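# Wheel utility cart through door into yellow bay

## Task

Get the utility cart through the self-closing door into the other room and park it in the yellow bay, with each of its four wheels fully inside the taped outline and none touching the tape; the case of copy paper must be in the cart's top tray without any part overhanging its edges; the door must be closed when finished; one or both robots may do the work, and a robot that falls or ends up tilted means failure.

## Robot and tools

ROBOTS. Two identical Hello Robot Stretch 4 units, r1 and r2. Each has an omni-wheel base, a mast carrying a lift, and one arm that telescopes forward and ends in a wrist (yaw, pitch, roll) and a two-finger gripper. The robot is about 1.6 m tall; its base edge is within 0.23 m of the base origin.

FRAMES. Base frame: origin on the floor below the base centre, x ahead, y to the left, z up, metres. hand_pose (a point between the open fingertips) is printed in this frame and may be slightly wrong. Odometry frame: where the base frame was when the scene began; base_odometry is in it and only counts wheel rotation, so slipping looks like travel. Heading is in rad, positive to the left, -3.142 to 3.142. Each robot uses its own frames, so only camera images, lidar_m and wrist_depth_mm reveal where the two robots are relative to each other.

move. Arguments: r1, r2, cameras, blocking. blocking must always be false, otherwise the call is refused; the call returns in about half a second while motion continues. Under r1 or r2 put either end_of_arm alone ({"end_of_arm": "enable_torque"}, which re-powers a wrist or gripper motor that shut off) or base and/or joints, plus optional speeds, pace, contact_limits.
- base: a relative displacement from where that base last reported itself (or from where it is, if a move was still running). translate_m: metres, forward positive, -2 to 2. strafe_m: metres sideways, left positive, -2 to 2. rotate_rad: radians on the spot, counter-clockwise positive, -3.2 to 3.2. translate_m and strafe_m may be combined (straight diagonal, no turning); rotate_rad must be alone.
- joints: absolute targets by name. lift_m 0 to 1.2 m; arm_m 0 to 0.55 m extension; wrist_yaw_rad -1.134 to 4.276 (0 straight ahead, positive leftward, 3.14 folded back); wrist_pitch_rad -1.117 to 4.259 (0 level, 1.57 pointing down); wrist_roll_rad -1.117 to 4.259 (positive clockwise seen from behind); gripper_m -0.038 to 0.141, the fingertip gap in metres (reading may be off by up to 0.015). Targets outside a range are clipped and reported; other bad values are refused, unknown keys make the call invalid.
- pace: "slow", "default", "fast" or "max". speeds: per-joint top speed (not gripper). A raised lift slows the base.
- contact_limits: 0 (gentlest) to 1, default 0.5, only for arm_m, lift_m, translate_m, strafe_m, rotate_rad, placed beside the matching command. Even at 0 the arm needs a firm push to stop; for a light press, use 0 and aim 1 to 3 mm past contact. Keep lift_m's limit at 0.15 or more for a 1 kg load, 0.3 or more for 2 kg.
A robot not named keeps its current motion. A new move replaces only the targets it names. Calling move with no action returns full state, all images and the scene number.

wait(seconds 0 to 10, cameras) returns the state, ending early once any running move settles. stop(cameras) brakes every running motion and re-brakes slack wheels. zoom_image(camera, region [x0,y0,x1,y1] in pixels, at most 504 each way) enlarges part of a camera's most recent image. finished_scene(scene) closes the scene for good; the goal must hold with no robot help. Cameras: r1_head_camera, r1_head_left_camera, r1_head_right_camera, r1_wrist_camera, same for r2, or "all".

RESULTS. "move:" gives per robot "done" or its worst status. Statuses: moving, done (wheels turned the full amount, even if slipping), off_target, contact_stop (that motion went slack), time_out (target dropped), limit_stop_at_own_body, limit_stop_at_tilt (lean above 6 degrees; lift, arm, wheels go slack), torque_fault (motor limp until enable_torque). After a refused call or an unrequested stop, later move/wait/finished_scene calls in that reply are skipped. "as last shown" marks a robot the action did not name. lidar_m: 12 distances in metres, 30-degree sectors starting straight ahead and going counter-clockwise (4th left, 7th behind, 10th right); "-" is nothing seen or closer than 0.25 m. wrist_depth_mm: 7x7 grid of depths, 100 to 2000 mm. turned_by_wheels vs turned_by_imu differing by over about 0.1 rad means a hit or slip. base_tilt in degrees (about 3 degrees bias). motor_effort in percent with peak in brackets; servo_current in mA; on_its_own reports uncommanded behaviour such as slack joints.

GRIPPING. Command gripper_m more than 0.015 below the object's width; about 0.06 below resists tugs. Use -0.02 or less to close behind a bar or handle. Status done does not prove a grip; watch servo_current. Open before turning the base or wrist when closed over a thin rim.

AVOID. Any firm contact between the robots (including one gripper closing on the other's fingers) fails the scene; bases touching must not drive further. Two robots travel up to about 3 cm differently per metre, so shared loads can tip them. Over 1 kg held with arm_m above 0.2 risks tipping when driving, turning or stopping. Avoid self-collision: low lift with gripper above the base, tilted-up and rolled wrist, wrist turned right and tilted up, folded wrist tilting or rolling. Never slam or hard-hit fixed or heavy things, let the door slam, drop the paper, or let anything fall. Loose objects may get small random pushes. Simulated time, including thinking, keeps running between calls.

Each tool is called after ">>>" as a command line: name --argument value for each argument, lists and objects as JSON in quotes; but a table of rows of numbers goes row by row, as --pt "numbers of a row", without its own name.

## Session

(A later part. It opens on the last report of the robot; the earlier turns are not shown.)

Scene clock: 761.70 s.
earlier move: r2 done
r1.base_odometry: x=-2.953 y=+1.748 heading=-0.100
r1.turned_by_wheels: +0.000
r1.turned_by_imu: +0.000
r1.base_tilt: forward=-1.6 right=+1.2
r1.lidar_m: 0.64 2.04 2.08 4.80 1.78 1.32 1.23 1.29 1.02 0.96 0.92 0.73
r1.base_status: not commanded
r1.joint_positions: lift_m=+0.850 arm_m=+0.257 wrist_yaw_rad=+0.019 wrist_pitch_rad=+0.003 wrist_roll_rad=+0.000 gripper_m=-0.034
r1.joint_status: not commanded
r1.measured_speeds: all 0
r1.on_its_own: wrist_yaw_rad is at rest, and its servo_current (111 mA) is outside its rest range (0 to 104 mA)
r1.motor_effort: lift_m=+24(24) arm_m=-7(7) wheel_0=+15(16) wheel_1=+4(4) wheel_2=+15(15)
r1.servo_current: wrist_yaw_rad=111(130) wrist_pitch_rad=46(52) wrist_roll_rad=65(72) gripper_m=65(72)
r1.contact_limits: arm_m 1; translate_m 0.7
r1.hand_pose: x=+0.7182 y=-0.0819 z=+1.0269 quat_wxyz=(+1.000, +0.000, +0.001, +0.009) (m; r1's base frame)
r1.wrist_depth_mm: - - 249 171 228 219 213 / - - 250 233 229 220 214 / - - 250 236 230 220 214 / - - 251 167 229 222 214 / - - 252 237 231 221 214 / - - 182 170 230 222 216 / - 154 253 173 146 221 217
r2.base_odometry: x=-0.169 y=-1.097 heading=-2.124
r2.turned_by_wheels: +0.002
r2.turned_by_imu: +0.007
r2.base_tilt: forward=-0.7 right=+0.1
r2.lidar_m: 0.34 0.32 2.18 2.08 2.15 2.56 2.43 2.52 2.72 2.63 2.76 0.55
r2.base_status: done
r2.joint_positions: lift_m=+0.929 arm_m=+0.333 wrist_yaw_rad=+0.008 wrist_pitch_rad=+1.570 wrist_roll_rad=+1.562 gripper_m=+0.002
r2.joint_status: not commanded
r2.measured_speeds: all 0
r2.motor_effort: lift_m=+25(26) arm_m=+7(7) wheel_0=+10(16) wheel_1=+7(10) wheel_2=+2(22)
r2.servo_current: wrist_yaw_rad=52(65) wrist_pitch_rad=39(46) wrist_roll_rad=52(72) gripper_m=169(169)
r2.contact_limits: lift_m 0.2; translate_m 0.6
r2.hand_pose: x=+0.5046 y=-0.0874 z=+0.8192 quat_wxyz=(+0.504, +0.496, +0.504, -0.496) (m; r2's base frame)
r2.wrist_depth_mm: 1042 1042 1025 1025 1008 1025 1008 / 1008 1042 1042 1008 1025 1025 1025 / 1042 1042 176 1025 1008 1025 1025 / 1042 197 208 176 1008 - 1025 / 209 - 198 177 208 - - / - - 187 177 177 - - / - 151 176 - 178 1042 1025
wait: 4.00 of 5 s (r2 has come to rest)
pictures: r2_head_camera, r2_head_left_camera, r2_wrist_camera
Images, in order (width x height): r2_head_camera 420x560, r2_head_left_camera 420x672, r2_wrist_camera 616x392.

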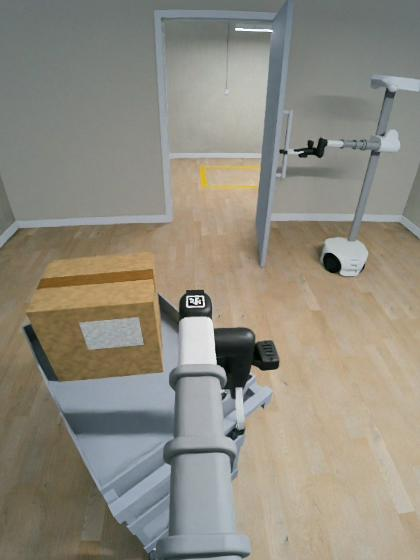

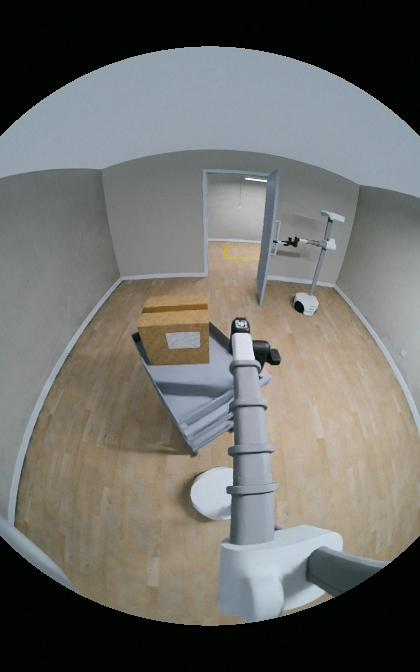

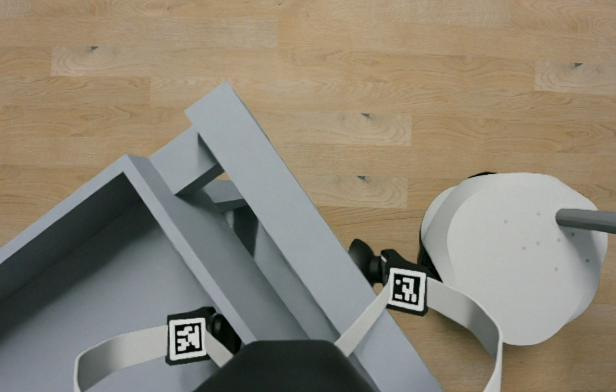

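>>> move --blocking false --r2 '{"base":{"translate_m":-0.85},"contact_limits":{"translate_m":0.6}}'

>>> wait --seconds 5 --cameras '["r2_wrist_camera","r2_head_camera"]'

Scene clock: 771.60 s.
move: r2 moving
r1.base_odometry: x=-2.953 y=+1.748 heading=-0.100
r1.turned_by_wheels: +0.000
r1.turned_by_imu: +0.000
r1.base_tilt: forward=-1.5 right=+1.3
r1.lidar_m: 0.64 2.02 2.05 4.79 1.79 1.29 1.22 1.29 1.03 0.98 0.94 0.73
r1.base_status: not commanded
r1.joint_positions: lift_m=+0.850 arm_m=+0.257 wrist_yaw_rad=+0.019 wrist_pitch_rad=+0.003 wrist_roll_rad=+0.000 gripper_m=-0.034
r1.joint_status: not commanded
r1.measured_speeds: all 0
r1.motor_effort: lift_m=+24(24) arm_m=-7(7) wheel_0=+16(16) wheel_1=+4(4) wheel_2=+15(15)
r1.servo_current: wrist_yaw_rad=104(124) wrist_pitch_rad=46(52) wrist_roll_rad=59(65) gripper_m=59(72)
r1.contact_limits: arm_m 1; translate_m 0.7
r1.hand_pose: x=+0.7182 y=-0.0819 z=+1.0269 quat_wxyz=(+1.000, +0.000, +0.001, +0.009) (m; r1's base frame)
r1.wrist_depth_mm: - - 249 171 229 219 213 / - - 250 235 229 220 215 / - - 251 236 230 220 213 / - - 251 167 231 222 214 / - - 252 236 230 220 216 / - - 182 170 229 222 216 / - 154 253 173 146 221 216
r2.base_odometry: x=-0.152 y=-1.070 heading=-2.123
r2.turned_by_wheels: +0.001
r2.turned_by_imu: +0.002
r2.base_tilt: forward=-0.7 right=+0.0
r2.lidar_m: 0.35 0.33 2.19 2.08 2.17 2.50 2.41 2.50 2.78 2.64 2.74 0.56
r2.base_status: translate_m moving
r2.joint_positions: lift_m=+0.929 arm_m=+0.333 wrist_yaw_rad=+0.009 wrist_pitch_rad=+1.568 wrist_roll_rad=+1.562 gripper_m=+0.002
r2.joint_status: not commanded
r2.measured_speeds: translate_m=-0.121 strafe_m=+0.000 rotate_rad=-0.003 lift_m=+0.000 arm_m=+0.000 wrist_yaw_rad=+0.000 wrist_pitch_rad=+0.000 wrist_roll_rad=+0.000
r2.motor_effort: lift_m=+25(25) arm_m=+6(7) wheel_0=-1(8) wheel_1=-5(5) wheel_2=+19(20)
r2.servo_current: wrist_yaw_rad=46(78) wrist_pitch_rad=39(39) wrist_roll_rad=65(65) gripper_m=163(169)
r2.contact_limits: lift_m 0.2; translate_m 0.6
r2.hand_pose: x=+0.5053 y=-0.0874 z=+0.8192 quat_wxyz=(+0.505, +0.496, +0.504, -0.495) (m; r2's base frame)
r2.wrist_depth_mm: 1042 1060 1025 1025 1025 1008 1008 / 1042 1025 1042 1025 1025 1008 991 / 1042 1042 177 1042 1025 1042 1008 / 1042 195 217 177 1025 - 1025 / 218 - 199 177 210 - - / - - 189 178 178 - - / - 151 177 - 178 1042 1042
pictures: none

Scene clock: 775.43 s.
earlier move: r2 done
r1.base_odometry: x=-2.953 y=+1.748 heading=-0.100
r1.turned_by_wheels: +0.000
r1.turned_by_imu: +0.000
r1.base_tilt: forward=-1.6 right=+1.2
r1.lidar_m: 0.62 3.62 2.29 4.80 1.80 1.31 1.24 1.30 1.02 0.97 0.94 0.72
r1.base_status: not commanded
r1.joint_positions: lift_m=+0.850 arm_m=+0.257 wrist_yaw_rad=+0.019 wrist_pitch_rad=+0.003 wrist_roll_rad=+0.000 gripper_m=-0.034
r1.joint_status: not commanded
r1.measured_speeds: all 0
r1.on_its_own: wrist_yaw_rad is at rest, and its servo_current (111 mA) is outside its rest range (0 to 104 mA)
r1.motor_effort: lift_m=+24(24) arm_m=-7(7) wheel_0=+16(16) wheel_1=+4(4) wheel_2=+15(15)
r1.servo_current: wrist_yaw_rad=111(124) wrist_pitch_rad=46(52) wrist_roll_rad=59(72) gripper_m=59(72)
r1.contact_limits: arm_m 1; translate_m 0.7
r1.hand_pose: x=+0.7182 y=-0.0819 z=+1.0269 quat_wxyz=(+1.000, +0.000, +0.001, +0.009) (m; r1's base frame)
r1.wrist_depth_mm: - - 248 171 229 219 212 / - - 249 233 229 220 215 / - - 251 235 229 220 213 / - - 252 167 230 220 213 / - - 252 236 231 222 216 / - - 182 171 230 222 215 / - 154 253 173 146 222 217
r2.base_odometry: x=+0.278 y=-0.374 heading=-2.126
r2.turned_by_wheels: -0.003
r2.turned_by_imu: -0.006
r2.base_tilt: forward=-0.7 right=+0.0
r2.lidar_m: 0.52 3.02 2.17 2.05 2.20 1.67 1.55 1.66 2.24 2.65 2.74 0.42
r2.base_status: done
r2.joint_positions: lift_m=+0.929 arm_m=+0.333 wrist_yaw_rad=-0.010 wrist_pitch_rad=+1.562 wrist_roll_rad=+1.579 gripper_m=+0.002
r2.joint_status: not commanded
r2.measured_speeds: all 0
r2.motor_effort: lift_m=+25(26) arm_m=+4(7) wheel_0=-11(18) wheel_1=-8(13) wheel_2=-2(23)
r2.servo_current: wrist_yaw_rad=65(78) wrist_pitch_rad=52(59) wrist_roll_rad=65(72) gripper_m=163(169)
r2.contact_limits: lift_m 0.2; translate_m 0.6
r2.hand_pose: x=+0.5055 y=-0.0874 z=+0.8192 quat_wxyz=(+0.498, +0.507, +0.493, -0.502) (m; r2's base frame)
r2.wrist_depth_mm: - - - 199 1008 1025 1008 / - - - - 200 1025 1008 / - - - - 200 175 1025 / - - - - 201 175 - / - - 193 1025 176 - - / - 161 178 1042 177 - - / - - - - 183 1025 1025
wait: 3.83 of 5 s (r2 has come to rest)
pictures: r2_head_camera, r2_wrist_camera
Images, in order (width x height): r2_head_camera 420x560, r2_wrist_camera 616x392.

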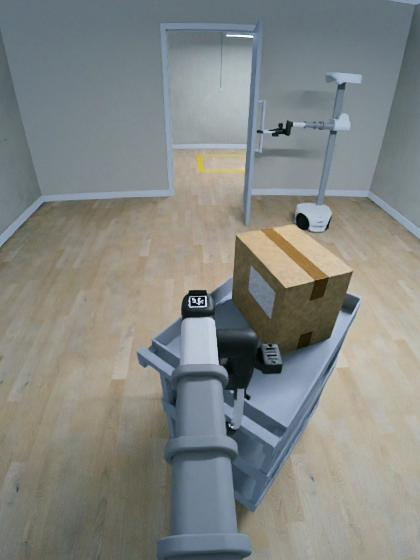

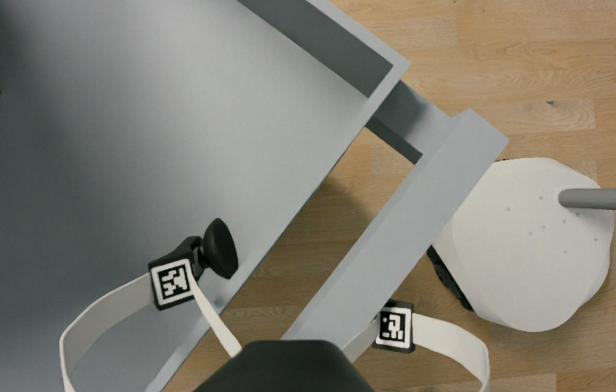

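>>> move --blocking false --r2 '{"base":{"strafe_m":-0.3},"pace":"slow","contact_limits":{"strafe_m":0.8}}'

>>> wait --seconds 3.6 --cameras '["r2_wrist_camera","r2_head_camera"]'

Scene clock: 798.27 s.
move: r2 moving
r1.base_odometry: x=-2.953 y=+1.748 heading=-0.100
r1.turned_by_wheels: +0.000
r1.turned_by_imu: +0.000
r1.base_tilt: forward=-1.6 right=+1.3
r1.lidar_m: 0.64 3.61 2.29 4.79 1.74 1.31 1.24 1.31 1.03 0.95 0.94 0.70
r1.base_status: not commanded
r1.joint_positions: lift_m=+0.850 arm_m=+0.257 wrist_yaw_rad=+0.019 wrist_pitch_rad=+0.003 wrist_roll_rad=+0.000 gripper_m=-0.034
r1.joint_status: not commanded
r1.measured_speeds: all 0
r1.motor_effort: lift_m=+24(24) arm_m=-7(7) wheel_0=+15(16) wheel_1=+4(4) wheel_2=+15(15)
r1.servo_current: wrist_yaw_rad=91(117) wrist_pitch_rad=46(46) wrist_roll_rad=46(59) gripper_m=65(65)
r1.contact_limits: arm_m 1; translate_m 0.7
r1.hand_pose: x=+0.7182 y=-0.0819 z=+1.0269 quat_wxyz=(+1.000, +0.000, +0.001, +0.009) (m; r1's base frame)
r1.wrist_depth_mm: - - 250 171 228 220 213 / - - 249 236 229 220 213 / - - 251 236 230 221 213 / - - 252 167 231 222 213 / - - 252 237 232 222 215 / - - 182 170 231 222 216 / - 154 253 173 146 221 216
r2.base_odometry: x=+0.266 y=-0.367 heading=-2.127
r2.turned_by_wheels: -0.001
r2.turned_by_imu: +0.000
r2.base_tilt: forward=-0.7 right=+0.1
r2.lidar_m: 0.53 3.04 2.17 2.06 2.19 1.64 1.57 1.64 2.21 2.64 2.71 0.44
r2.base_status: strafe_m moving
r2.joint_positions: lift_m=+0.929 arm_m=+0.333 wrist_yaw_rad=-0.010 wrist_pitch_rad=+1.562 wrist_roll_rad=+1.579 gripper_m=+0.002
r2.joint_status: not commanded
r2.measured_speeds: translate_m=+0.000 strafe_m=-0.056 rotate_rad=-0.002 lift_m=+0.000 arm_m=+0.000 wrist_yaw_rad=+0.000 wrist_pitch_rad=+0.000 wrist_roll_rad=+0.000
r2.motor_effort: lift_m=+25(25) arm_m=+4(4) wheel_0=+3(10) wheel_1=-11(11) wheel_2=-1(2)
r2.servo_current: wrist_yaw_rad=59(72) wrist_pitch_rad=52(52) wrist_roll_rad=59(72) gripper_m=163(163)
r2.contact_limits: lift_m 0.2; strafe_m 0.8
r2.hand_pose: x=+0.5055 y=-0.0874 z=+0.8192 quat_wxyz=(+0.498, +0.507, +0.493, -0.502) (m; r2's base frame)
r2.wrist_depth_mm: - - - 193 1025 1008 1008 / - - - - 199 1008 1025 / - - - - 200 175 991 / - - - - 197 175 - / - - 194 1042 176 - - / - 161 177 1025 176 991 - / - - - - 183 157 1025
pictures: none

Scene clock: 801.87 s.
earlier move: r2 moving
r1.base_odometry: x=-2.953 y=+1.748 heading=-0.100
r1.turned_by_wheels: +0.000
r1.turned_by_imu: +0.000
r1.base_tilt: forward=-1.6 right=+1.2
r1.lidar_m: 0.64 3.60 2.25 4.78 1.78 1.28 1.23 1.30 1.01 0.94 0.92 0.73
r1.base_status: not commanded
r1.joint_positions: lift_m=+0.850 arm_m=+0.257 wrist_yaw_rad=+0.019 wrist_pitch_rad=+0.003 wrist_roll_rad=+0.000 gripper_m=-0.034
r1.joint_status: not commanded
r1.measured_speeds: all 0
r1.motor_effort: lift_m=+24(24) arm_m=-7(7) wheel_0=+15(16) wheel_1=+4(4) wheel_2=+15(15)
r1.servo_current: wrist_yaw_rad=91(137) wrist_pitch_rad=39(59) wrist_roll_rad=52(72) gripper_m=72(72)
r1.contact_limits: arm_m 1; translate_m 0.7
r1.hand_pose: x=+0.7182 y=-0.0819 z=+1.0269 quat_wxyz=(+1.000, +0.000, +0.001, +0.009) (m; r1's base frame)
r1.wrist_depth_mm: - - 249 171 228 220 213 / - - 251 234 229 220 214 / - - 251 236 230 220 213 / - - 252 167 230 221 214 / - - 253 237 232 223 215 / - - 182 170 230 223 216 / - 154 253 173 146 222 217
r2.base_odometry: x=+0.024 y=-0.216 heading=-2.126
r2.turned_by_wheels: +0.000
r2.turned_by_imu: +0.000
r2.base_tilt: forward=-0.7 right=+0.1
r2.lidar_m: 0.48 0.56 2.47 2.36 2.29 1.65 1.58 1.66 2.20 2.34 2.45 0.46
r2.base_status: strafe_m moving
r2.joint_positions: lift_m=+0.929 arm_m=+0.333 wrist_yaw_rad=-0.003 wrist_pitch_rad=+1.564 wrist_roll_rad=+1.574 gripper_m=+0.002
r2.joint_status: not commanded
r2.measured_speeds: all 0
r2.motor_effort: lift_m=+25(25) arm_m=+4(4) wheel_0=+7(10) wheel_1=-7(13) wheel_2=-1(2)
r2.servo_current: wrist_yaw_rad=46(78) wrist_pitch_rad=46(59) wrist_roll_rad=52(72) gripper_m=169(169)
r2.contact_limits: lift_m 0.2; strafe_m 0.8
r2.hand_pose: x=+0.5057 y=-0.0874 z=+0.8192 quat_wxyz=(+0.500, +0.503, +0.497, -0.500) (m; r2's base frame)
r2.wrist_depth_mm: 191 1060 1042 1025 1025 1008 1008 / 228 216 198 202 1025 1025 1008 / - - - 218 177 1025 1025 / - - 182 492 177 - - / - - 210 496 1042 - - / - 163 184 521 178 - - / - - - - 1042 1042 1008
wait: 3.60 s; no rest
pictures: r2_head_camera, r2_wrist_camera
Images, in order (width x height): r2_head_camera 420x560, r2_wrist_camera 616x392.

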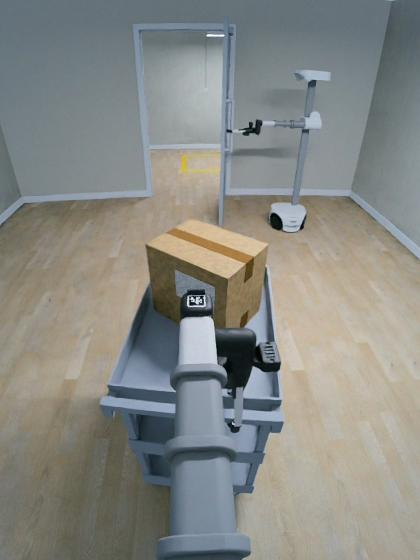

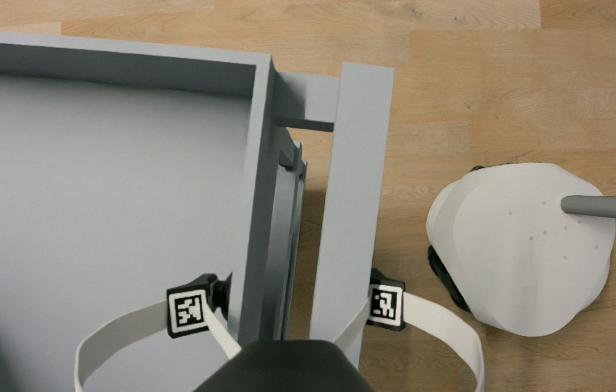

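>>> move --blocking false --r2 '{"base":{"translate_m":0.45,"strafe_m":0.08},"joints":{"gripper_m":-0.035},"pace":"slow","contact_limits":{"translate_m":0.6}}'

>>> wait --seconds 5.4 --cameras '["r2_wrist_camera","r2_head_camera"]'

Scene clock: 808.63 s.
earlier move: r2 done
move: r2 moving
r1: as last shown
r1.lidar_m: 0.64 3.62 2.24 4.79 1.78 1.28 1.24 1.29 1.02 0.96 0.92 0.72
r1.servo_current: wrist_yaw_rad=104(117) wrist_pitch_rad=46(52) wrist_roll_rad=46(52) gripper_m=65(72)
r1.contact_limits: arm_m 1; translate_m 0.7
r1.wrist_depth_mm: - - 248 172 229 219 213 / - - 250 235 229 220 214 / - - 252 235 230 220 214 / - - 251 167 230 220 213 / - - 252 238 233 222 216 / - - 182 170 231 223 216 / - 154 253 173 146 221 216
r2.base_odometry: x=+0.019 y=-0.227 heading=-2.127
r2.turned_by_wheels: +0.000
r2.turned_by_imu: +0.000
r2.base_tilt: forward=-0.6 right=+0.1
r2.lidar_m: 0.47 0.53 2.48 2.37 2.34 1.67 1.58 1.65 2.22 2.35 2.45 0.47
r2.base_status: translate_m moving; strafe_m moving
r2.joint_positions: lift_m=+0.929 arm_m=+0.333 wrist_yaw_rad=-0.003 wrist_pitch_rad=+1.567 wrist_roll_rad=+1.574 gripper_m=-0.012
r2.joint_status: gripper_m moving
r2.measured_speeds: translate_m=+0.049 strafe_m=+0.008 rotate_rad=+0.002 lift_m=+0.000 arm_m=+0.000 wrist_yaw_rad=+0.000 wrist_pitch_rad=+0.013 wrist_roll_rad=+0.000
r2.motor_effort: lift_m=+25(25) arm_m=+4(4) wheel_0=+3(10) wheel_1=+7(7) wheel_2=-15(15)
r2.servo_current: wrist_yaw_rad=46(52) wrist_pitch_rad=46(52) wrist_roll_rad=46(52) gripper_m=280(280)
r2.contact_limits: lift_m 0.2; translate_m 0.6
r2.hand_pose: x=+0.5047 y=-0.0874 z=+0.8192 quat_wxyz=(+0.499, +0.503, +0.497, -0.501) (m; r2's base frame)
r2.wrist_depth_mm: 187 1025 1025 1042 1025 1042 1025 / 224 213 199 200 175 1025 1042 / - - - 216 176 1042 991 / - - - 245 176 - - / - - 204 521 197 - - / - 164 182 177 177 - - / - - - - 1025 1025 1042
pictures: none

Scene clock: 813.97 s.
earlier move: r2 done
r1.base_odometry: x=-2.953 y=+1.748 heading=-0.100
r1.turned_by_wheels: +0.000
r1.turned_by_imu: +0.000
r1.base_tilt: forward=-1.6 right=+1.3
r1.lidar_m: 0.64 3.63 1.98 4.79 1.79 1.29 1.23 1.29 1.02 0.98 0.92 0.71
r1.base_status: not commanded
r1.joint_positions: lift_m=+0.850 arm_m=+0.257 wrist_yaw_rad=+0.019 wrist_pitch_rad=+0.003 wrist_roll_rad=+0.000 gripper_m=-0.034
r1.joint_status: not commanded
r1.measured_speeds: all 0
r1.motor_effort: lift_m=+24(24) arm_m=-7(7) wheel_0=+15(16) wheel_1=+4(4) wheel_2=+15(15)
r1.servo_current: wrist_yaw_rad=104(137) wrist_pitch_rad=39(59) wrist_roll_rad=46(72) gripper_m=59(78)
r1.contact_limits: arm_m 1; translate_m 0.7
r1.hand_pose: x=+0.7182 y=-0.0819 z=+1.0269 quat_wxyz=(+1.000, +0.000, +0.001, +0.009) (m; r1's base frame)
r1.wrist_depth_mm: - - 249 171 229 219 212 / - - 251 234 229 219 213 / - - 251 236 230 222 213 / - - 252 167 231 221 214 / - - 253 236 231 222 216 / - - 182 170 230 222 216 / - 154 254 173 146 222 216
r2.base_odometry: x=-0.145 y=-0.640 heading=-2.125
r2.turned_by_wheels: +0.001
r2.turned_by_imu: +0.003
r2.base_tilt: forward=-0.6 right=+0.1
r2.lidar_m: 0.42 0.42 2.42 2.27 2.39 2.12 2.03 2.11 2.54 2.42 2.51 0.51
r2.base_status: done
r2.joint_positions: lift_m=+0.929 arm_m=+0.333 wrist_yaw_rad=+0.004 wrist_pitch_rad=+1.570 wrist_roll_rad=+1.565 gripper_m=-0.033
r2.joint_status: all done
r2.measured_speeds: all 0
r2.motor_effort: lift_m=+28(28) arm_m=+4(4) wheel_0=+9(13) wheel_1=+9(11) wheel_2=-5(16)
r2.servo_current: wrist_yaw_rad=46(65) wrist_pitch_rad=39(52) wrist_roll_rad=52(65) gripper_m=228(351)
r2.contact_limits: lift_m 0.2; translate_m 0.6
r2.hand_pose: x=+0.5046 y=-0.0874 z=+0.8190 quat_wxyz=(+0.503, +0.498, +0.502, -0.497) (m; r2's base frame)
r2.wrist_depth_mm: 1025 1042 1025 1025 1008 1025 1008 / 1025 1025 1025 172 1025 1025 1025 / 211 200 197 172 1025 1042 1008 / - - 200 173 1008 - 798 / - - 204 174 976 - - / - 170 195 174 175 150 - / - 153 151 - 1025 1060 1042
wait: 5.33 of 5.4 s (r2 has come to rest)
pictures: r2_head_camera, r2_wrist_camera
Images, in order (width x height): r2_head_camera 420x560, r2_wrist_camera 616x392.

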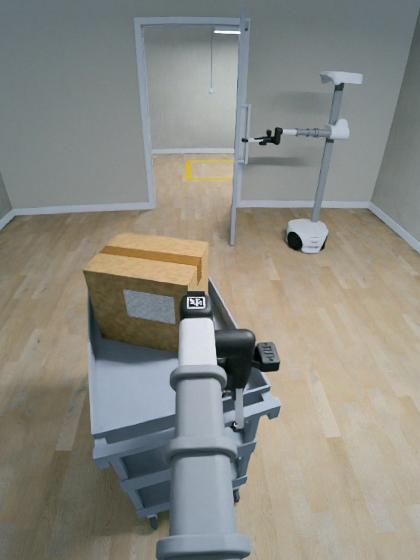

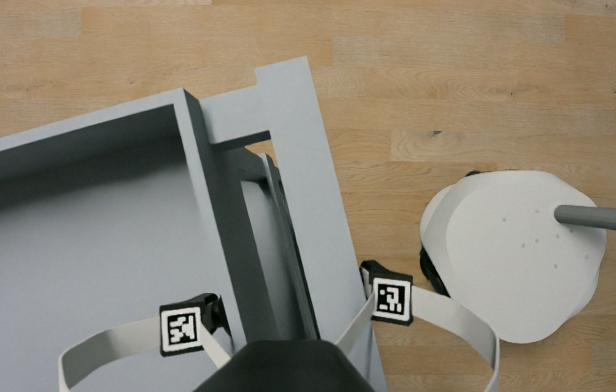

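>>> move --blocking false --r2 '{"base":{"strafe_m":0.15,"translate_m":0.03},"pace":"slow","contact_limits":{"translate_m":0.6}}'

>>> wait --seconds 2.4 --cameras '["r2_wrist_camera","r2_head_camera"]'

Scene clock: 819.63 s.
move: r2 moving
r1: as last shown
r1.base_tilt: forward=-1.6 right=+1.2
r1.lidar_m: 0.63 3.61 1.96 4.78 1.76 1.31 1.23 1.28 1.01 0.97 0.93 0.72
r1.servo_current: wrist_yaw_rad=124(124) wrist_pitch_rad=52(52) wrist_roll_rad=65(65) gripper_m=65(65)
r1.contact_limits: arm_m 1; translate_m 0.7
r1.wrist_depth_mm: - - 248 171 228 219 212 / - - 250 235 229 219 214 / - - 251 236 229 220 213 / - - 250 167 230 221 213 / - - 251 237 232 223 215 / - - 182 171 231 223 215 / - 154 253 173 146 222 216
r2.base_odometry: x=-0.136 y=-0.649 heading=-2.126
r2.turned_by_wheels: +0.000
r2.turned_by_imu: +0.000
r2.base_tilt: forward=-0.6 right=+0.1
r2.lidar_m: 0.43 0.43 2.44 2.28 2.39 2.14 2.01 2.11 2.56 2.42 2.49 0.50
r2.base_status: translate_m moving; strafe_m moving
r2.joint_positions: lift_m=+0.929 arm_m=+0.333 wrist_yaw_rad=+0.004 wrist_pitch_rad=+1.570 wrist_roll_rad=+1.565 gripper_m=-0.033
r2.joint_status: not commanded
r2.measured_speeds: translate_m=+0.010 strafe_m=+0.050 rotate_rad=+0.003 lift_m=+0.000 arm_m=+0.000 wrist_yaw_rad=+0.000 wrist_pitch_rad=+0.000 wrist_roll_rad=+0.000
r2.motor_effort: lift_m=+28(28) arm_m=+4(4) wheel_0=-9(9) wheel_1=+10(11) wheel_2=-8(9)
r2.servo_current: wrist_yaw_rad=46(52) wrist_pitch_rad=39(46) wrist_roll_rad=52(59) gripper_m=234(234)
r2.contact_limits: lift_m 0.2; translate_m 0.6
r2.hand_pose: x=+0.5046 y=-0.0874 z=+0.8190 quat_wxyz=(+0.503, +0.498, +0.502, -0.497) (m; r2's base frame)
r2.wrist_depth_mm: 1025 1008 1025 1008 1008 1025 1025 / 1025 1025 1025 172 1025 1025 1008 / 208 203 198 173 1025 1025 1025 / - - 196 173 1025 - 809 / - - 206 174 931 - - / - 170 191 174 174 151 - / - 153 151 - 1042 1042 1025
pictures: none

Scene clock: 821.90 s.
earlier move: r2 done
r1.base_odometry: x=-2.953 y=+1.748 heading=-0.100
r1.turned_by_wheels: +0.000
r1.turned_by_imu: +0.000
r1.base_tilt: forward=-1.6 right=+1.3
r1.lidar_m: 0.64 3.62 1.96 4.79 1.77 1.30 1.23 1.30 1.02 0.97 0.91 0.72
r1.base_status: not commanded
r1.joint_positions: lift_m=+0.850 arm_m=+0.257 wrist_yaw_rad=+0.019 wrist_pitch_rad=+0.003 wrist_roll_rad=+0.000 gripper_m=-0.034
r1.joint_status: not commanded
r1.measured_speeds: all 0
r1.motor_effort: lift_m=+24(24) arm_m=-7(7) wheel_0=+16(16) wheel_1=+4(4) wheel_2=+15(15)
r1.servo_current: wrist_yaw_rad=104(130) wrist_pitch_rad=39(52) wrist_roll_rad=39(65) gripper_m=59(72)
r1.contact_limits: arm_m 1; translate_m 0.7
r1.hand_pose: x=+0.7182 y=-0.0819 z=+1.0269 quat_wxyz=(+1.000, +0.000, +0.001, +0.009) (m; r1's base frame)
r1.wrist_depth_mm: - - 248 171 229 219 212 / - - 250 235 230 219 214 / - - 250 236 230 220 213 / - - 252 167 230 221 213 / - - 252 236 231 222 216 / - - 182 170 230 223 216 / - 154 253 172 146 221 216
r2.base_odometry: x=-0.034 y=-0.744 heading=-2.126
r2.turned_by_wheels: +0.000
r2.turned_by_imu: +0.000
r2.base_tilt: forward=-0.6 right=+0.0
r2.lidar_m: 0.45 0.48 2.29 2.14 2.27 2.16 2.06 2.14 2.66 2.57 2.65 0.47
r2.base_status: done
r2.joint_positions: lift_m=+0.929 arm_m=+0.333 wrist_yaw_rad=+0.004 wrist_pitch_rad=+1.568 wrist_roll_rad=+1.565 gripper_m=-0.033
r2.joint_status: not commanded
r2.measured_speeds: all 0
r2.motor_effort: lift_m=+28(28) arm_m=+4(4) wheel_0=-5(10) wheel_1=+6(11) wheel_2=-8(10)
r2.servo_current: wrist_yaw_rad=39(59) wrist_pitch_rad=39(46) wrist_roll_rad=52(65) gripper_m=228(234)
r2.contact_limits: lift_m 0.2; translate_m 0.6
r2.hand_pose: x=+0.5050 y=-0.0874 z=+0.8190 quat_wxyz=(+0.503, +0.498, +0.502, -0.497) (m; r2's base frame)
r2.wrist_depth_mm: 1025 1025 1025 1025 1008 1025 1025 / 1042 208 198 198 1008 1025 1008 / - - 198 173 1042 1008 1025 / - - 182 173 1042 - 798 / - - 196 174 960 - - / - 164 185 175 174 149 - / - - - - 1042 1042 1025
wait: 2.27 of 2.4 s (r2 has come to rest)
pictures: r2_head_camera, r2_wrist_camera
Images, in order (width x height): r2_head_camera 420x560, r2_wrist_camera 616x392.

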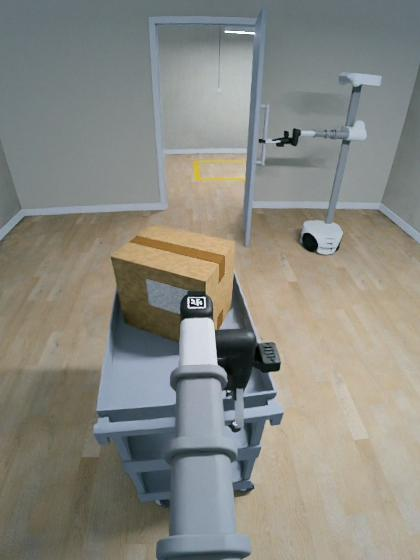

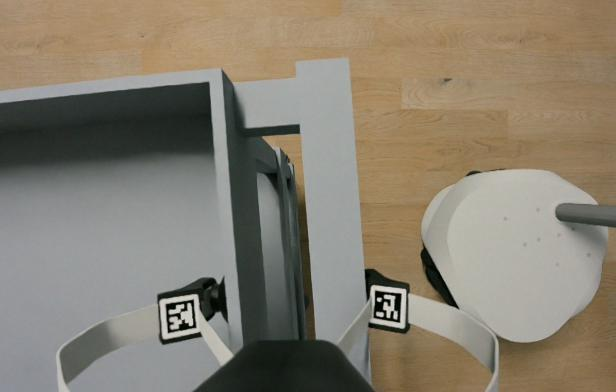

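>>> move --blocking false --r2 '{"joints":{"gripper_m":0.12}}'

>>> wait --seconds 1.5

>>> move --blocking false --r2 '{"base":{"strafe_m":0.065}}'

>>> wait --seconds 1.3 --cameras '["r2_wrist_camera"]'

>>> move --blocking false --r2 '{"joints":{"gripper_m":-0.035}}'

>>> wait --seconds 1.8 --cameras '["r2_wrist_camera","r2_head_camera"]'

Scene clock: 859.17 s.
move: r2 moving
r1: as last shown
r1.base_tilt: forward=-1.6 right=+1.2
r1.lidar_m: 0.63 3.61 1.95 4.80 1.76 1.29 1.23 1.29 1.03 0.98 0.90 0.72
r1.motor_effort: lift_m=+24(24) arm_m=-7(7) wheel_0=+15(16) wheel_1=+4(4) wheel_2=+15(15)
r1.servo_current: wrist_yaw_rad=104(117) wrist_pitch_rad=39(46) wrist_roll_rad=65(65) gripper_m=65(72)
r1.contact_limits: arm_m 1; translate_m 0.7
r1.wrist_depth_mm: - - 249 171 229 219 212 / - - 250 235 229 220 214 / - - 251 236 229 220 214 / - - 253 167 230 221 213 / - - 252 237 230 221 215 / - - 182 170 231 222 216 / - 154 253 173 146 221 217
r2.base_odometry: x=-0.034 y=-0.744 heading=-2.126
r2.turned_by_wheels: +0.000
r2.turned_by_imu: +0.001
r2.base_tilt: forward=-0.6 right=+0.1
r2.lidar_m: 0.45 0.48 2.27 2.15 2.25 2.17 2.05 2.13 2.70 2.55 2.67 0.51
r2.base_status: not commanded
r2.joint_positions: lift_m=+0.929 arm_m=+0.333 wrist_yaw_rad=+0.004 wrist_pitch_rad=+1.568 wrist_roll_rad=+1.565 gripper_m=-0.008
r2.joint_status: gripper_m moving
r2.measured_speeds: translate_m=+0.000 strafe_m=+0.000 rotate_rad=+0.000 lift_m=+0.001 arm_m=+0.000 wrist_yaw_rad=+0.000 wrist_pitch_rad=+0.000 wrist_roll_rad=+0.000
r2.motor_effort: lift_m=+28(28) arm_m=+4(4) wheel_0=-4(5) wheel_1=+6(6) wheel_2=-7(8)
r2.servo_current: wrist_yaw_rad=52(65) wrist_pitch_rad=39(46) wrist_roll_rad=46(59) gripper_m=59(228)
r2.contact_limits: lift_m 0.2; translate_m 0.6
r2.hand_pose: x=+0.5050 y=-0.0874 z=+0.8190 quat_wxyz=(+0.503, +0.498, +0.502, -0.497) (m; r2's base frame)
r2.wrist_depth_mm: 1025 1042 1042 1025 1025 1008 1025 / 1042 204 202 202 1025 1025 1008 / 232 - 202 177 1025 1025 1025 / - - 203 177 1025 - 798 / - - 195 178 1042 - - / - 164 181 178 178 - - / - - - - 1042 1060 1042
pictures: none

Scene clock: 860.67 s.
earlier move: r2 moving
r1.base_odometry: x=-2.953 y=+1.748 heading=-0.100
r1.turned_by_wheels: +0.000
r1.turned_by_imu: +0.000
r1.base_tilt: forward=-1.6 right=+1.3
r1.lidar_m: 0.63 3.60 1.95 4.79 1.77 1.29 1.23 1.29 1.00 0.96 0.94 0.73
r1.base_status: not commanded
r1.joint_positions: lift_m=+0.850 arm_m=+0.257 wrist_yaw_rad=+0.019 wrist_pitch_rad=+0.003 wrist_roll_rad=+0.000 gripper_m=-0.034
r1.joint_status: not commanded
r1.measured_speeds: all 0
r1.motor_effort: lift_m=+24(24) arm_m=-7(7) wheel_0=+16(16) wheel_1=+4(4) wheel_2=+15(15)
r1.servo_current: wrist_yaw_rad=104(124) wrist_pitch_rad=46(52) wrist_roll_rad=39(65) gripper_m=65(72)
r1.contact_limits: arm_m 1; translate_m 0.7
r1.hand_pose: x=+0.7182 y=-0.0819 z=+1.0269 quat_wxyz=(+1.000, +0.000, +0.001, +0.009) (m; r1's base frame)
r1.wrist_depth_mm: - - 249 171 228 218 212 / - - 250 234 229 220 214 / - - 251 236 229 220 213 / - - 251 167 230 221 213 / - - 253 236 229 222 215 / - - 182 170 231 223 216 / - 154 253 173 146 221 217
r2.base_odometry: x=-0.034 y=-0.744 heading=-2.126
r2.turned_by_wheels: +0.000
r2.turned_by_imu: +0.000
r2.base_tilt: forward=-0.7 right=+0.1
r2.lidar_m: 0.45 0.45 2.29 2.15 2.25 2.18 2.07 2.13 2.68 2.56 2.69 0.50
r2.base_status: not commanded
r2.joint_positions: lift_m=+0.930 arm_m=+0.333 wrist_yaw_rad=+0.003 wrist_pitch_rad=+1.568 wrist_roll_rad=+1.568 gripper_m=+0.120
r2.joint_status: gripper_m moving
r2.measured_speeds: all 0
r2.motor_effort: lift_m=+18(28) arm_m=+3(4) wheel_0=-4(5) wheel_1=+5(6) wheel_2=-6(8)
r2.servo_current: wrist_yaw_rad=46(65) wrist_pitch_rad=39(46) wrist_roll_rad=52(59) gripper_m=59(228)
r2.contact_limits: lift_m 0.2; translate_m 0.6
r2.hand_pose: x=+0.5049 y=-0.0874 z=+0.8198 quat_wxyz=(+0.502, +0.499, +0.501, -0.498) (m; r2's base frame)
r2.wrist_depth_mm: 1042 1025 1025 1042 1008 1025 1008 / 1042 1060 210 206 1025 1008 1025 / 223 228 206 180 1025 1008 1025 / - - 207 181 1025 - 820 / - - 196 182 1042 - - / - 186 189 182 186 - - / - - - - 1025 1025 1042
wait: 1.50 s; no rest
pictures: none

Scene clock: 861.17 s.
earlier move: r2 done
move: r2 moving
r1: as last shown
r1.base_tilt: forward=-1.5 right=+1.2
r1.lidar_m: 0.63 3.61 1.96 4.80 1.77 1.29 1.24 1.30 1.03 0.95 0.91 0.72
r1.motor_effort: lift_m=+24(24) arm_m=-7(7) wheel_0=+15(16) wheel_1=+4(4) wheel_2=+15(15)
r1.servo_current: wrist_yaw_rad=117(130) wrist_pitch_rad=46(46) wrist_roll_rad=46(59) gripper_m=65(72)
r1.contact_limits: arm_m 1; translate_m 0.7
r1.wrist_depth_mm: - - 249 172 229 219 213 / - - 251 234 229 220 214 / - - 250 236 230 220 214 / - - 252 167 231 221 213 / - - 252 237 232 223 215 / - - 182 170 230 222 216 / - 154 254 173 146 222 216
r2.base_odometry: x=-0.003 y=-0.763 heading=-2.125
r2.turned_by_wheels: +0.000
r2.turned_by_imu: +0.000
r2.base_tilt: forward=-0.6 right=+0.1
r2.lidar_m: 0.44 0.47 2.24 2.10 2.18 2.17 2.04 2.13 2.73 2.59 2.72 0.49
r2.base_status: strafe_m moving
r2.joint_positions: lift_m=+0.930 arm_m=+0.333 wrist_yaw_rad=+0.003 wrist_pitch_rad=+1.568 wrist_roll_rad=+1.568 gripper_m=+0.120
r2.joint_status: all done
r2.measured_speeds: translate_m=+0.000 strafe_m=+0.135 rotate_rad=+0.002 lift_m=+0.000 arm_m=+0.000 wrist_yaw_rad=+0.000 wrist_pitch_rad=+0.000 wrist_roll_rad=+0.000
r2.motor_effort: lift_m=+18(19) arm_m=+3(4) wheel_0=-10(12) wheel_1=+9(12) wheel_2=+0(6)
r2.servo_current: wrist_yaw_rad=46(52) wrist_pitch_rad=39(46) wrist_roll_rad=39(59) gripper_m=52(52)
r2.contact_limits: lift_m 0.2
r2.hand_pose: x=+0.5049 y=-0.0874 z=+0.8198 quat_wxyz=(+0.502, +0.499, +0.501, -0.498) (m; r2's base frame)
r2.wrist_depth_mm: 193 195 206 181 1025 1042 1025 / 219 230 216 181 1008 1025 1025 / - - 207 402 1042 1025 1025 / - - 195 181 1042 - 809 / - - 213 181 219 - - / - 186 190 181 183 - - / - - - - 1025 1042 1025
pictures: none

Scene clock: 861.90 s.
earlier move: r2 done
r1.base_odometry: x=-2.953 y=+1.748 heading=-0.100
r1.turned_by_wheels: +0.000
r1.turned_by_imu: +0.000
r1.base_tilt: forward=-1.6 right=+1.2
r1.lidar_m: 0.65 3.61 1.96 4.78 1.78 1.29 1.23 1.28 1.01 0.97 0.93 0.71
r1.base_status: not commanded
r1.joint_positions: lift_m=+0.850 arm_m=+0.257 wrist_yaw_rad=+0.019 wrist_pitch_rad=+0.003 wrist_roll_rad=+0.000 gripper_m=-0.034
r1.joint_status: not commanded
r1.measured_speeds: all 0
r1.on_its_own: wrist_yaw_rad is at rest, and its servo_current (117 mA) is outside its rest range (0 to 104 mA)
r1.motor_effort: lift_m=+24(24) arm_m=-7(7) wheel_0=+15(16) wheel_1=+4(4) wheel_2=+15(15)
r1.servo_current: wrist_yaw_rad=117(130) wrist_pitch_rad=46(46) wrist_roll_rad=39(65) gripper_m=59(72)
r1.contact_limits: arm_m 1; translate_m 0.7
r1.hand_pose: x=+0.7182 y=-0.0819 z=+1.0269 quat_wxyz=(+1.000, +0.000, +0.001, +0.009) (m; r1's base frame)
r1.wrist_depth_mm: - - 249 171 228 220 212 / - - 251 235 229 220 213 / - - 251 236 230 221 213 / - - 250 167 231 221 214 / - - 252 237 232 223 216 / - - 182 171 230 222 216 / - 154 253 172 146 222 216
r2.base_odometry: x=+0.022 y=-0.779 heading=-2.126
r2.turned_by_wheels: +0.000
r2.turned_by_imu: +0.000
r2.base_tilt: forward=-0.7 right=+0.1
r2.lidar_m: 0.45 0.45 2.16 2.05 2.17 2.16 2.06 2.13 2.75 2.63 2.75 0.49
r2.base_status: done
r2.joint_positions: lift_m=+0.930 arm_m=+0.333 wrist_yaw_rad=+0.003 wrist_pitch_rad=+1.568 wrist_roll_rad=+1.568 gripper_m=+0.120
r2.joint_status: all done
r2.measured_speeds: all 0
r2.motor_effort: lift_m=+18(19) arm_m=+4(4) wheel_0=-1(12) wheel_1=-1(12) wheel_2=+0(6)
r2.servo_current: wrist_yaw_rad=39(59) wrist_pitch_rad=39(46) wrist_roll_rad=59(59) gripper_m=59(59)
r2.contact_limits: lift_m 0.2
r2.hand_pose: x=+0.5049 y=-0.0874 z=+0.8198 quat_wxyz=(+0.502, +0.499, +0.501, -0.498) (m; r2's base frame)
r2.wrist_depth_mm: 229 234 216 180 1025 1008 1025 / - - 204 402 1025 1025 1025 / - - 188 504 1025 1025 1025 / - - 208 181 1042 - 820 / - - 198 508 220 - - / - 186 186 231 182 - - / - - - - 1042 1060 1025
wait: 0.73 of 1.3 s (r2 has come to rest)
pictures: r2_wrist_camera
Images, in order (width x height): r2_wrist_camera 616x392.

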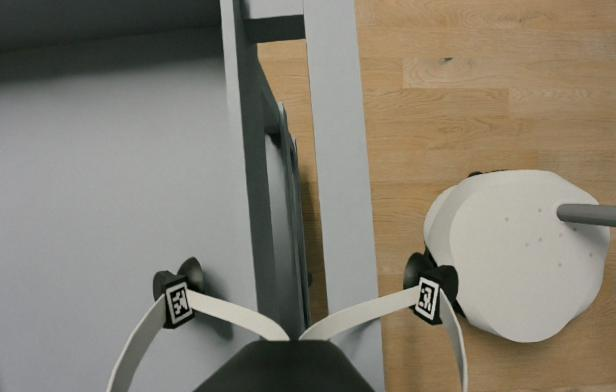

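Scene clock: 862.40 s.
move: r2 moving
r1.base_odometry: x=-2.953 y=+1.748 heading=-0.100
r1.turned_by_wheels: +0.000
r1.turned_by_imu: +0.000
r1.base_tilt: forward=-1.5 right=+1.2
r1.lidar_m: 0.64 3.64 1.96 4.79 1.81 1.30 1.22 1.28 1.01 0.95 0.86 0.72
r1.base_status: not commanded
r1.joint_positions: lift_m=+0.850 arm_m=+0.257 wrist_yaw_rad=+0.019 wrist_pitch_rad=+0.003 wrist_roll_rad=+0.000 gripper_m=-0.034
r1.joint_status: not commanded
r1.measured_speeds: all 0
r1.motor_effort: lift_m=+24(24) arm_m=-7(7) wheel_0=+15(16) wheel_1=+4(4) wheel_2=+15(15)
r1.servo_current: wrist_yaw_rad=104(117) wrist_pitch_rad=39(52) wrist_roll_rad=39(52) gripper_m=65(72)
r1.contact_limits: arm_m 1; translate_m 0.7
r1.hand_pose: x=+0.7182 y=-0.0819 z=+1.0269 quat_wxyz=(+1.000, +0.000, +0.001, +0.009) (m; r1's base frame)
r1.wrist_depth_mm: - - 249 171 228 219 212 / - - 250 235 229 220 215 / - - 251 236 229 220 214 / - - 251 167 230 221 213 / - - 252 236 231 222 216 / - - 182 170 230 222 216 / - 154 254 173 146 222 216
r2.base_odometry: x=+0.022 y=-0.779 heading=-2.126
r2.turned_by_wheels: +0.000
r2.turned_by_imu: +0.000
r2.base_tilt: forward=-0.7 right=+0.0
r2.lidar_m: 0.43 0.46 2.20 2.06 2.15 2.17 2.06 2.13 2.76 2.65 2.76 0.50
r2.base_status: not commanded
r2.joint_positions: lift_m=+0.930 arm_m=+0.333 wrist_yaw_rad=+0.003 wrist_pitch_rad=+1.568 wrist_roll_rad=+1.568 gripper_m=+0.106
r2.joint_status: gripper_m moving
r2.measured_speeds: all 0
r2.motor_effort: lift_m=+18(19) arm_m=+4(4) wheel_0=-1(1) wheel_1=+0(1) wheel_2=+0(0)
r2.servo_current: wrist_yaw_rad=39(59) wrist_pitch_rad=33(52) wrist_roll_rad=39(65) gripper_m=111(111)
r2.contact_limits: lift_m 0.2
r2.hand_pose: x=+0.5049 y=-0.0874 z=+0.8198 quat_wxyz=(+0.502, +0.499, +0.501, -0.498) (m; r2's base frame)
r2.wrist_depth_mm: 230 234 216 180 1025 1025 1025 / - - 205 402 1025 1042 1025 / - - 188 504 1025 1042 1025 / - - 208 181 1042 - 820 / - - 202 500 220 - - / - - 188 236 183 - - / - - - - 1042 1060 1025
pictures: none

Scene clock: 864.17 s.
earlier move: r2 done
r1.base_odometry: x=-2.953 y=+1.748 heading=-0.100
r1.turned_by_wheels: +0.000
r1.turned_by_imu: +0.000
r1.base_tilt: forward=-1.6 right=+1.3
r1.lidar_m: 0.63 3.61 1.98 4.79 1.77 1.28 1.23 1.29 1.00 0.97 0.93 0.72
r1.base_status: not commanded
r1.joint_positions: lift_m=+0.850 arm_m=+0.257 wrist_yaw_rad=+0.019 wrist_pitch_rad=+0.003 wrist_roll_rad=+0.000 gripper_m=-0.034
r1.joint_status: not commanded
r1.measured_speeds: all 0
r1.motor_effort: lift_m=+24(24) arm_m=-7(7) wheel_0=+16(16) wheel_1=+4(5) wheel_2=+15(15)
r1.servo_current: wrist_yaw_rad=91(130) wrist_pitch_rad=39(52) wrist_roll_rad=52(72) gripper_m=59(72)
r1.contact_limits: arm_m 1; translate_m 0.7
r1.hand_pose: x=+0.7182 y=-0.0819 z=+1.0269 quat_wxyz=(+1.000, +0.000, +0.001, +0.009) (m; r1's base frame)
r1.wrist_depth_mm: - - 250 172 229 218 213 / - - 251 234 229 220 213 / - - 251 236 230 220 215 / - - 251 167 229 221 214 / - - 252 236 232 222 216 / - - 182 171 230 222 216 / - 155 253 173 146 222 218
r2.base_odometry: x=+0.022 y=-0.779 heading=-2.126
r2.turned_by_wheels: +0.000
r2.turned_by_imu: +0.000
r2.base_tilt: forward=-0.6 right=+0.1
r2.lidar_m: 0.45 0.46 2.23 2.04 2.16 2.15 2.06 2.14 2.73 2.62 2.75 0.49
r2.base_status: not commanded
r2.joint_positions: lift_m=+0.929 arm_m=+0.333 wrist_yaw_rad=+0.003 wrist_pitch_rad=+1.568 wrist_roll_rad=+1.568 gripper_m=-0.032
r2.joint_status: all done
r2.measured_speeds: all 0
r2.motor_effort: lift_m=+32(32) arm_m=+3(4) wheel_0=-1(2) wheel_1=+0(1) wheel_2=+0(1)
r2.servo_current: wrist_yaw_rad=33(59) wrist_pitch_rad=39(52) wrist_roll_rad=52(65) gripper_m=267(501)
r2.contact_limits: lift_m 0.2
r2.hand_pose: x=+0.5049 y=-0.0874 z=+0.8186 quat_wxyz=(+0.502, +0.499, +0.501, -0.498) (m; r2's base frame)
r2.wrist_depth_mm: 225 - 204 168 1025 1008 1008 / - - 198 169 1042 1025 1025 / - - 184 169 1008 1025 1025 / - - 200 170 1042 - 798 / - - 191 492 946 - - / - 163 180 171 172 151 - / - - - - 1042 1042 1025
wait: 1.77 of 1.8 s (r2 has come to rest)
pictures: r2_head_camera, r2_wrist_camera
Images, in order (width x height): r2_head_camera 420x560, r2_wrist_camera 616x392.

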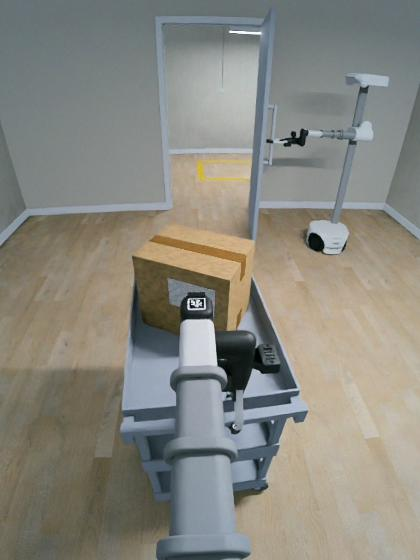

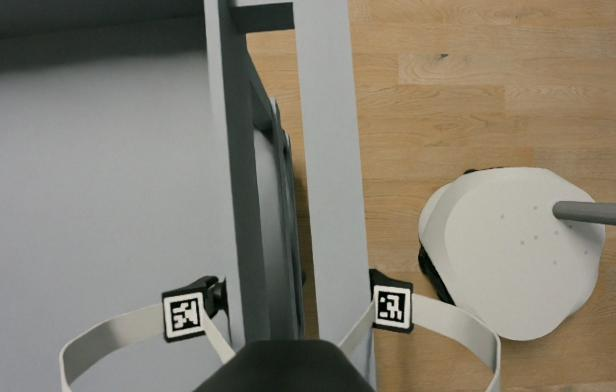

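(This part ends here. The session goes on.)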